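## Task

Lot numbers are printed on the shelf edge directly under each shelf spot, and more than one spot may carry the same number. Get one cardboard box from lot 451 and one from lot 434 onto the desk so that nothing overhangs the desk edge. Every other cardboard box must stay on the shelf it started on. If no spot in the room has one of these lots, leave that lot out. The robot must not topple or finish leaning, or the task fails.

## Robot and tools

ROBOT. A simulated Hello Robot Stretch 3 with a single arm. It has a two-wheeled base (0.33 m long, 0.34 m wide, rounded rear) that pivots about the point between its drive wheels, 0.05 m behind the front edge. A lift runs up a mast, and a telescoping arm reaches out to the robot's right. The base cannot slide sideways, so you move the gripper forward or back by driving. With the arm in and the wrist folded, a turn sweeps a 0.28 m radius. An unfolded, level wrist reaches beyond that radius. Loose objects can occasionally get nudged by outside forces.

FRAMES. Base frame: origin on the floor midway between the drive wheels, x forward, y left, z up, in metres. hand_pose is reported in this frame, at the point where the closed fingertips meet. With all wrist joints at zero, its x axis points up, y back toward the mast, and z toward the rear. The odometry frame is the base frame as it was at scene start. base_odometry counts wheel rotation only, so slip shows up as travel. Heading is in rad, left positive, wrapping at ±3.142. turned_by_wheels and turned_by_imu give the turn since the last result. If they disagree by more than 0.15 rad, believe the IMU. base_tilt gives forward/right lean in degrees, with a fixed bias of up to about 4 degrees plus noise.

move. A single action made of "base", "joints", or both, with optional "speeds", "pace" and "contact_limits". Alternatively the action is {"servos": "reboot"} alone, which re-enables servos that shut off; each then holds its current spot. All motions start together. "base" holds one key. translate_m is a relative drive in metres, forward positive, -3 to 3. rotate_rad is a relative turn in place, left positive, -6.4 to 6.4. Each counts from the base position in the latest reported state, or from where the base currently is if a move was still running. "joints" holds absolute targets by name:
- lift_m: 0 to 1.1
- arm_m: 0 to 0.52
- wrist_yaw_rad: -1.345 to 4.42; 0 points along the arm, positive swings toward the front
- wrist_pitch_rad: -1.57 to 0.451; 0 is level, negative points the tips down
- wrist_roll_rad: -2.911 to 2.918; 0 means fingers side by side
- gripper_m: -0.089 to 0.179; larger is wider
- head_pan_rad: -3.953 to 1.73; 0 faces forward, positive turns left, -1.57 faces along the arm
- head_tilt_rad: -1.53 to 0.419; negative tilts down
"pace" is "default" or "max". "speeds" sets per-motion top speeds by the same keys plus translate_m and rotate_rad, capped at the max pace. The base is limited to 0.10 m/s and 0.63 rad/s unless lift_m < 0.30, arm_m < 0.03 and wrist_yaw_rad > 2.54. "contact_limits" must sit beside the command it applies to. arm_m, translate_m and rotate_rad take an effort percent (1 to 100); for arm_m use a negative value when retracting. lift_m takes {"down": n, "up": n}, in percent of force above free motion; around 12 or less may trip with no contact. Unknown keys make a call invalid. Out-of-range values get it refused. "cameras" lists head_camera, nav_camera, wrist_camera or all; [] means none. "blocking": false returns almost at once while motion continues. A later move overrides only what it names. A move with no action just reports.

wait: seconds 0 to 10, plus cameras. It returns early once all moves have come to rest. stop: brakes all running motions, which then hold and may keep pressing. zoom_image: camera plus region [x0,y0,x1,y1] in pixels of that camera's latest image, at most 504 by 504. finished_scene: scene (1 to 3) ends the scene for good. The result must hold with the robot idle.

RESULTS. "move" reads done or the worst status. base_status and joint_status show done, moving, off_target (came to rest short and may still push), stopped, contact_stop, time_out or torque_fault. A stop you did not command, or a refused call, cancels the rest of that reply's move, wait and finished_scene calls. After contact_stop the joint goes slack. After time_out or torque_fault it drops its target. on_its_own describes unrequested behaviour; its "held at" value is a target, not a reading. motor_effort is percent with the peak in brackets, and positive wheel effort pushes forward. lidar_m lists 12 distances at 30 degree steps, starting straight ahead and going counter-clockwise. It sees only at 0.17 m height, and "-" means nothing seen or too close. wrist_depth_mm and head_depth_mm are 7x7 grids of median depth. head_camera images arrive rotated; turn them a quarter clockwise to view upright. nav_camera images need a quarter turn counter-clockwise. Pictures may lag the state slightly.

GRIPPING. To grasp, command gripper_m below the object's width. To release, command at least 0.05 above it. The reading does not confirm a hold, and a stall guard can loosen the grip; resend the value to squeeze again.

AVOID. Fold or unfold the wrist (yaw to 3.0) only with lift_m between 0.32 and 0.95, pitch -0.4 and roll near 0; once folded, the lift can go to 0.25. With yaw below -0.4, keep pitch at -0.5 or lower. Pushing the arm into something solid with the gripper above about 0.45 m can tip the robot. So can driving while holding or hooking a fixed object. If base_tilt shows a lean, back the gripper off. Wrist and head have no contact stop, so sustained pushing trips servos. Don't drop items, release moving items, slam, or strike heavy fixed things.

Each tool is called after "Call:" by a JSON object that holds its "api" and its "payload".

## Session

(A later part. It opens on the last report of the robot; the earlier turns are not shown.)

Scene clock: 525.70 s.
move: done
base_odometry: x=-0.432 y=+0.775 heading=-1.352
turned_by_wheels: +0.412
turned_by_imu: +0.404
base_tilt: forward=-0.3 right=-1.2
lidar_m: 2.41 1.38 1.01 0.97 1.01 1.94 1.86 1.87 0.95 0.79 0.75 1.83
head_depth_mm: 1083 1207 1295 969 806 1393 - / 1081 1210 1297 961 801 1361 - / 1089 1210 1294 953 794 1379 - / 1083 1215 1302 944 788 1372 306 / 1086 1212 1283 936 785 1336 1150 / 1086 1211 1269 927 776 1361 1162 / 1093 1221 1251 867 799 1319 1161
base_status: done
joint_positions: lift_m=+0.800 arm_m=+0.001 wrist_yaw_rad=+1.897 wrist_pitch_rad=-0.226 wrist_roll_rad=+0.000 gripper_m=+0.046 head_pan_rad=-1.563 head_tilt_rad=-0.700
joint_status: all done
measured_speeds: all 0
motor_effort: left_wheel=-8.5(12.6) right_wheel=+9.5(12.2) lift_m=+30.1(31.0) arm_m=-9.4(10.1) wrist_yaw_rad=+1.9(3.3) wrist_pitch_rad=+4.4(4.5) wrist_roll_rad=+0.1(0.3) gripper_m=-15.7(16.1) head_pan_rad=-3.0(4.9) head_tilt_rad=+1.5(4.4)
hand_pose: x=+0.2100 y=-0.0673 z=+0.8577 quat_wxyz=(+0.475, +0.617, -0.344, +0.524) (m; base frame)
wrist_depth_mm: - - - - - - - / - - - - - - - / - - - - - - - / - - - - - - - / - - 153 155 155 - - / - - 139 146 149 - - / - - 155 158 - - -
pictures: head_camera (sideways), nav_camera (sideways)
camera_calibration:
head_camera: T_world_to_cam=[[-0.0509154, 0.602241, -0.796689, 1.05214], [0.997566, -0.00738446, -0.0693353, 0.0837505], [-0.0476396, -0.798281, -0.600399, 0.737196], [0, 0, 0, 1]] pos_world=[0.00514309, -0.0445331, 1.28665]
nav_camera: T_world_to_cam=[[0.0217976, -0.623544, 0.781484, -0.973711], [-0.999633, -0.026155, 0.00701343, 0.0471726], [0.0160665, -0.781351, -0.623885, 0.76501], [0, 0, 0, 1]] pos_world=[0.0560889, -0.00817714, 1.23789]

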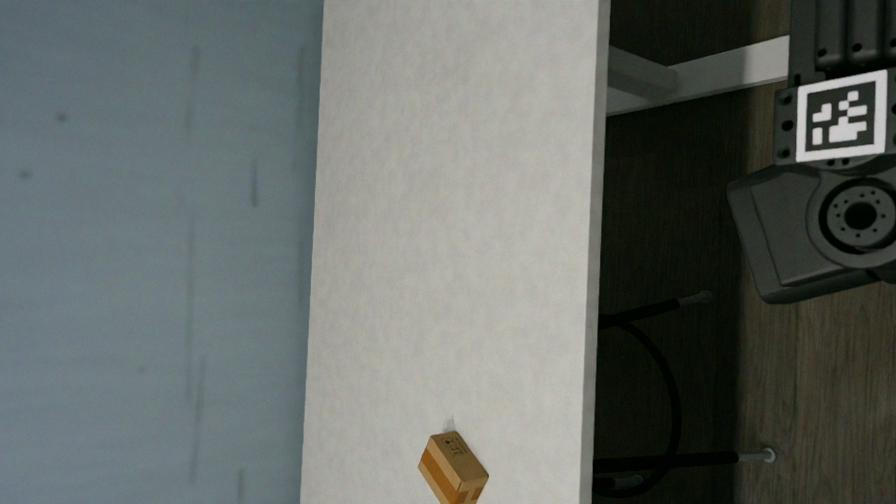

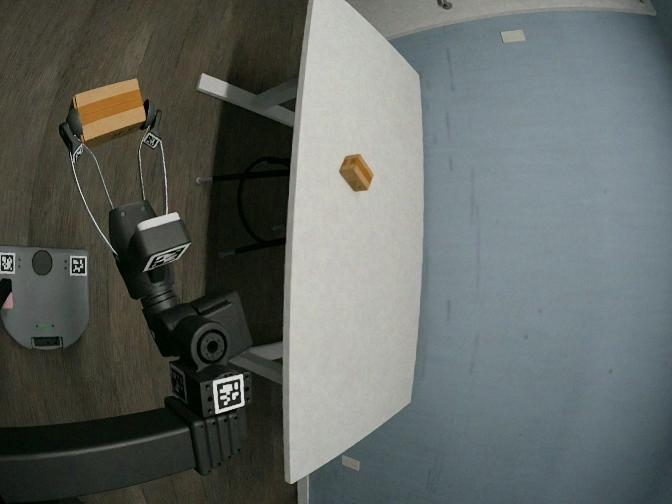

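Call:
{"api": "move", "payload": {"joints": {"wrist_yaw_rad": 0.35}, "cameras": []}}

Call:
{"api": "move", "payload": {"joints": {"arm_m": 0.34}, "cameras": []}}

Call:
{"api": "move", "payload": {"joints": {"lift_m": 0.715}, "cameras": []}}

Call:
{"api": "move", "payload": {"joints": {"lift_m": 0.695}, "speeds": {"lift_m": 0.02}, "cameras": ["wrist_camera","head_camera"]}}

Scene clock: 542.43 s.
move: done
base_odometry: x=-0.432 y=+0.775 heading=-1.352
turned_by_wheels: +0.000
turned_by_imu: +0.000
base_tilt: forward=-0.3 right=-1.2
lidar_m: 2.40 1.38 1.01 0.97 1.00 1.93 1.86 1.87 0.96 0.79 0.75 1.82
head_depth_mm: 1087 1211 1304 969 807 1393 - / 1082 1210 1293 957 799 1350 - / 1085 1218 1303 954 795 1383 - / 1092 1210 1293 942 765 503 339 / 1084 1214 1283 934 731 342 372 / 1093 1209 1265 925 736 1296 1159 / 1088 1218 1246 868 796 1318 1157
base_status: not commanded
joint_positions: lift_m=+0.800 arm_m=+0.001 wrist_yaw_rad=+0.353 wrist_pitch_rad=-0.226 wrist_roll_rad=+0.000 gripper_m=+0.046 head_pan_rad=-1.570 head_tilt_rad=-0.700
joint_status: all done
measured_speeds: all 0
motor_effort: left_wheel=-8.4(9.2) right_wheel=+9.4(10.0) lift_m=+29.3(30.6) arm_m=-12.1(12.2) wrist_yaw_rad=-3.0(5.9) wrist_pitch_rad=+4.4(4.5) wrist_roll_rad=+0.1(0.3) gripper_m=-15.6(16.4) head_pan_rad=-3.4(3.7) head_tilt_rad=+2.1(2.6)
hand_pose: x=+0.0630 y=-0.3748 z=+0.8577 quat_wxyz=(+0.706, +0.202, -0.677, +0.044) (m; base frame)
wrist_depth_mm: - - - - - - - / - - - - - - - / - - - - - - - / - - - 558 - - - / - - 153 156 150 - - / - - 139 146 148 - - / - - 154 158 - 124 -
pictures: none
No camera images: "cameras" was empty.

Scene clock: 546.13 s.
move: done
base_odometry: x=-0.432 y=+0.775 heading=-1.352
turned_by_wheels: +0.000
turned_by_imu: +0.000
base_tilt: forward=-0.2 right=-1.2
lidar_m: 2.40 1.38 1.01 0.97 1.01 1.94 1.87 1.87 0.96 0.79 0.74 1.82
head_depth_mm: 1083 1214 1297 971 781 304 - / 1083 1211 1300 504 366 333 1158 / 1087 1211 1301 514 798 1375 1180 / 1086 1209 1291 550 786 1365 1173 / 1083 1213 1270 786 784 1333 1162 / 1084 1213 1260 926 780 1357 1163 / 1088 1206 1248 868 793 1318 1155
base_status: not commanded
joint_positions: lift_m=+0.800 arm_m=+0.340 wrist_yaw_rad=+0.353 wrist_pitch_rad=-0.226 wrist_roll_rad=+0.000 gripper_m=+0.046 head_pan_rad=-1.570 head_tilt_rad=-0.700
joint_status: all done
measured_speeds: all 0
motor_effort: left_wheel=-8.3(9.2) right_wheel=+8.6(10.0) lift_m=+29.7(30.4) arm_m=+12.5(15.4) wrist_yaw_rad=-3.3(4.1) wrist_pitch_rad=+4.5(4.6) wrist_roll_rad=-0.3(0.3) gripper_m=-15.8(16.5) head_pan_rad=-2.5(3.6) head_tilt_rad=+1.7(2.6)
hand_pose: x=+0.0630 y=-0.7142 z=+0.8577 quat_wxyz=(+0.706, +0.202, -0.677, +0.044) (m; base frame)
wrist_depth_mm: - - - - - - - / - - - - - - - / - - - - - - - / - - - - - - - / - 320 153 156 150 - - / 280 289 139 146 148 - - / - - 149 156 160 106 -
pictures: none
No camera images: "cameras" was empty.

Scene clock: 547.73 s.
move: done
base_odometry: x=-0.432 y=+0.775 heading=-1.352
turned_by_wheels: +0.000
turned_by_imu: +0.000
base_tilt: forward=-0.2 right=-1.2
lidar_m: 2.41 1.38 1.01 0.97 1.01 1.93 1.86 1.86 0.96 0.79 0.75 1.82
head_depth_mm: 1084 1218 1294 966 807 1397 352 / 1088 1221 1301 957 733 393 335 / 1083 1212 1299 949 585 1352 1175 / 1087 1215 1293 911 735 1371 1161 / 1085 1210 1287 840 779 1335 1164 / 1085 1207 1266 924 776 1360 1161 / 1089 1215 1249 870 797 1316 1156
base_status: not commanded
joint_positions: lift_m=+0.715 arm_m=+0.340 wrist_yaw_rad=+0.353 wrist_pitch_rad=-0.226 wrist_roll_rad=+0.000 gripper_m=+0.046 head_pan_rad=-1.570 head_tilt_rad=-0.700
joint_status: all done
measured_speeds: all 0
motor_effort: left_wheel=-8.2(8.9) right_wheel=+9.4(9.7) lift_m=+24.5(28.5) arm_m=+10.2(13.1) wrist_yaw_rad=-2.7(4.1) wrist_pitch_rad=+4.4(4.5) wrist_roll_rad=-0.1(0.3) gripper_m=-15.8(16.3) head_pan_rad=-2.3(3.2) head_tilt_rad=+1.5(2.2)
hand_pose: x=+0.0630 y=-0.7142 z=+0.7727 quat_wxyz=(+0.706, +0.202, -0.677, +0.044) (m; base frame)
wrist_depth_mm: - - - - - - - / - - - - - - - / - - - - - - - / 254 272 - - - - - / 252 - 153 156 150 - - / - - 139 146 148 - - / - - 149 156 160 107 -
pictures: none
No camera images: "cameras" was empty.

Scene clock: 549.10 s.
move: done
base_odometry: x=-0.432 y=+0.775 heading=-1.352
turned_by_wheels: +0.000
turned_by_imu: +0.000
base_tilt: forward=-0.3 right=-1.3
lidar_m: 2.40 1.38 1.01 0.97 1.01 1.93 1.86 1.87 0.96 0.79 0.75 1.82
head_depth_mm: 1087 1209 1301 969 806 1399 1167 / 1088 1212 1295 963 751 409 347 / 1089 1211 1299 949 592 1346 1177 / 1085 1218 1298 944 663 1375 1171 / 1085 1212 1287 860 784 1339 1163 / 1083 1203 1268 926 780 1359 1165 / 1085 1211 1248 868 797 1315 1153
base_status: not commanded
joint_positions: lift_m=+0.695 arm_m=+0.340 wrist_yaw_rad=+0.353 wrist_pitch_rad=-0.203 wrist_roll_rad=+0.000 gripper_m=+0.046 head_pan_rad=-1.570 head_tilt_rad=-0.700
joint_status: all done
measured_speeds: all 0
motor_effort: left_wheel=-8.7(8.9) right_wheel=+8.9(9.9) lift_m=+23.6(26.0) arm_m=+8.3(10.6) wrist_yaw_rad=-2.9(4.2) wrist_pitch_rad=+0.0(4.5) wrist_roll_rad=-0.2(0.3) gripper_m=-15.4(16.1) head_pan_rad=-2.5(3.0) head_tilt_rad=+1.5(2.4)
hand_pose: x=+0.0636 y=-0.7160 z=+0.7585 quat_wxyz=(+0.705, +0.194, -0.680, +0.053) (m; base frame)
wrist_depth_mm: - - - - - - - / - - - - - - - / - - - - - - - / 245 266 - - - - - / 247 - 153 155 154 - - / - - 139 146 148 - - / - - 149 155 160 107 -
pictures: head_camera (sideways), wrist_camera
camera_calibration:
head_camera: T_world_to_cam=[[-0.0466929, 0.602598, -0.796678, 1.05211], [0.997491, -0.0143614, -0.0693252, 0.0837295], [-0.0532167, -0.797916, -0.600415, 0.737243], [0, 0, 0, 1]] pos_world=[0.00484009, -0.0445361, 1.28665]
wrist_camera: T_world_to_cam=[[-0.92305, -0.384305, -0.0169778, -0.19692], [-0.136837, 0.369273, -0.919191, 1.00279], [0.359519, -0.846136, -0.393445, -0.164047], [0, 0, 0, 1]] pos_world=[0.0144308, -0.584788, 0.85387]

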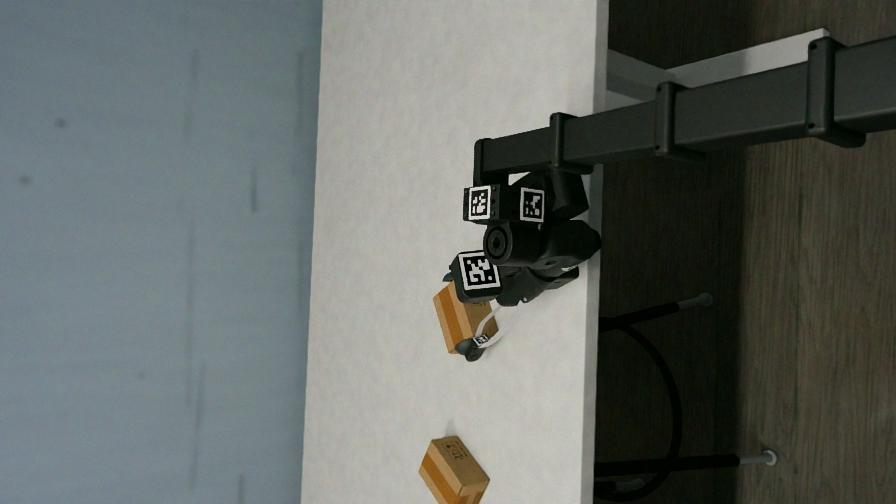

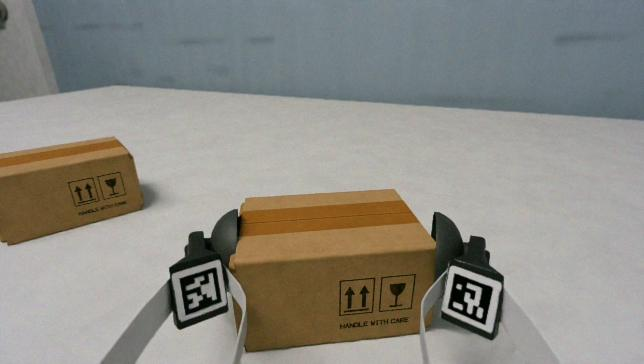

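Call:
{"api": "move", "payload": {"joints": {"gripper_m": 0.15}, "cameras": ["wrist_camera"]}}

Call:
{"api": "move", "payload": {"joints": {"arm_m": 0.1}, "cameras": ["head_camera","wrist_camera"]}}

Scene clock: 556.90 s.
move: done
base_odometry: x=-0.432 y=+0.775 heading=-1.352
turned_by_wheels: +0.000
turned_by_imu: +0.000
base_tilt: forward=-0.4 right=-1.3
lidar_m: 2.41 1.38 1.01 0.97 1.01 1.94 1.87 1.87 0.96 0.79 0.75 1.82
head_depth_mm: 1086 1216 1305 966 805 1400 1168 / 1087 1212 1303 958 753 409 346 / 1083 1210 1300 951 593 1353 1173 / 1080 1208 1298 939 663 1374 1168 / 1082 1211 1273 856 760 1332 1163 / 1082 1213 1262 927 777 1351 1160 / 1086 1213 1243 869 794 1315 1155
base_status: not commanded
joint_positions: lift_m=+0.695 arm_m=+0.340 wrist_yaw_rad=+0.353 wrist_pitch_rad=-0.214 wrist_roll_rad=+0.000 gripper_m=+0.150 head_pan_rad=-1.570 head_tilt_rad=-0.700
joint_status: all done
measured_speeds: all 0
motor_effort: left_wheel=-8.4(8.9) right_wheel=+9.1(10.1) lift_m=+29.0(29.7) arm_m=+1.6(4.0) wrist_yaw_rad=-3.3(4.2) wrist_pitch_rad=+2.1(2.2) wrist_roll_rad=-0.1(0.3) gripper_m=+0.7(81.2) head_pan_rad=-2.1(2.5) head_tilt_rad=+1.9(2.6)
hand_pose: x=+0.0633 y=-0.7152 z=+0.7558 quat_wxyz=(+0.706, +0.198, -0.679, +0.049) (m; base frame)
wrist_depth_mm: - - - - - - - / - - - - - - - / 254 - - - - - - / 245 268 - 186 - - - / - 146 149 143 148 142 - / - 125 143 147 152 124 - / - 119 152 157 - - 111
pictures: wrist_camera
camera_calibration:
wrist_camera: T_world_to_cam=[[-0.923178, -0.383977, -0.0174211, -0.196351], [-0.140225, 0.378644, -0.914858, 1.00372], [0.357881, -0.842135, -0.403399, -0.153839], [0, 0, 0, 1]] pos_world=[0.014535, -0.584999, 0.852781]

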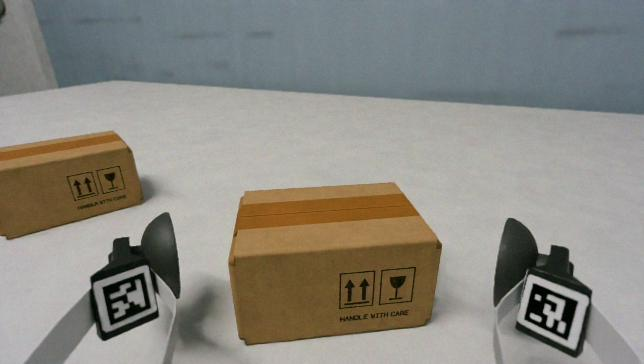

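Scene clock: 559.90 s.
move: done
base_odometry: x=-0.432 y=+0.775 heading=-1.352
turned_by_wheels: +0.000
turned_by_imu: +0.000
base_tilt: forward=-0.3 right=-1.2
lidar_m: 2.41 1.38 1.00 0.97 1.01 1.94 1.86 1.87 0.95 0.79 0.74 1.82
head_depth_mm: 1090 1214 1299 967 808 1390 1163 / 1086 1215 1296 962 800 1353 357 / 1082 1215 1295 949 793 406 402 / 1090 1213 1292 944 788 478 424 / 1082 1208 1280 863 786 582 1168 / 1082 1210 1266 927 754 1321 1157 / 1088 1210 1249 869 796 1320 1158
base_status: not commanded
joint_positions: lift_m=+0.695 arm_m=+0.100 wrist_yaw_rad=+0.353 wrist_pitch_rad=-0.215 wrist_roll_rad=+0.000 gripper_m=+0.150 head_pan_rad=-1.570 head_tilt_rad=-0.700
joint_status: all done
measured_speeds: all 0
motor_effort: left_wheel=-8.1(8.8) right_wheel=+9.4(10.0) lift_m=+29.0(29.9) arm_m=-12.6(15.0) wrist_yaw_rad=-2.0(4.4) wrist_pitch_rad=+2.2(2.3) wrist_roll_rad=-0.3(0.4) gripper_m=+0.8(1.3) head_pan_rad=-1.4(2.5) head_tilt_rad=+2.0(2.8)
hand_pose: x=+0.0633 y=-0.4751 z=+0.7556 quat_wxyz=(+0.706, +0.198, -0.678, +0.049) (m; base frame)
wrist_depth_mm: - - - - - - - / - - - - - - - / - - 445 - 352 - - / - - - - - - - / - 149 - - - 142 - / - 126 - - - 124 - / 987 976 - - - 946 111
pictures: head_camera (sideways), wrist_camera
camera_calibration:
head_camera: T_world_to_cam=[[-0.0466929, 0.602598, -0.796678, 1.05211], [0.997491, -0.0143614, -0.0693252, 0.0837295], [-0.0532167, -0.797916, -0.600415, 0.737243], [0, 0, 0, 1]] pos_world=[0.00484009, -0.0445361, 1.28665]
wrist_camera: T_world_to_cam=[[-0.923187, -0.383953, -0.0175075, -0.104116], [-0.140417, 0.379325, -0.914547, 0.912726], [0.357784, -0.841839, -0.404101, 0.0489351], [0, 0, 0, 1]] pos_world=[0.0145353, -0.345, 0.852682]

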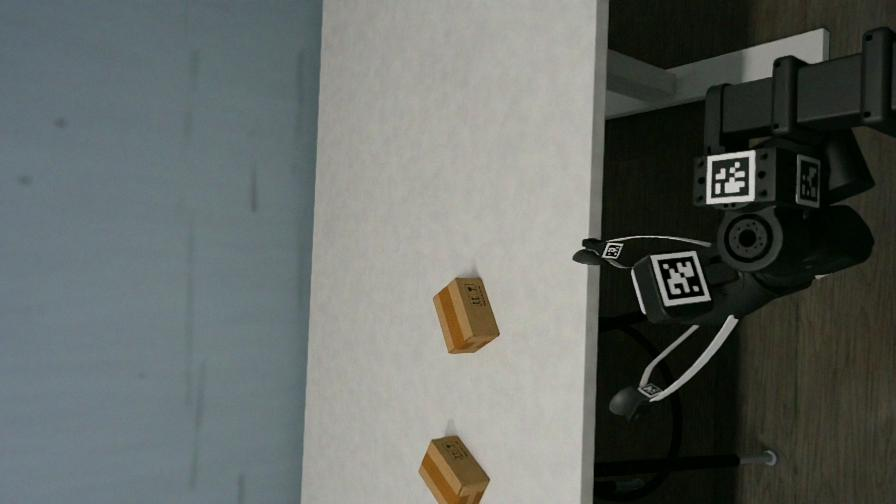

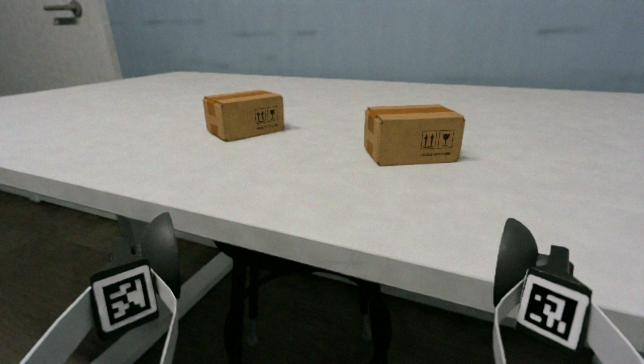

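Call:
{"api": "finished_scene", "payload": {"scene": 2}}

The scene is finished: the task was done.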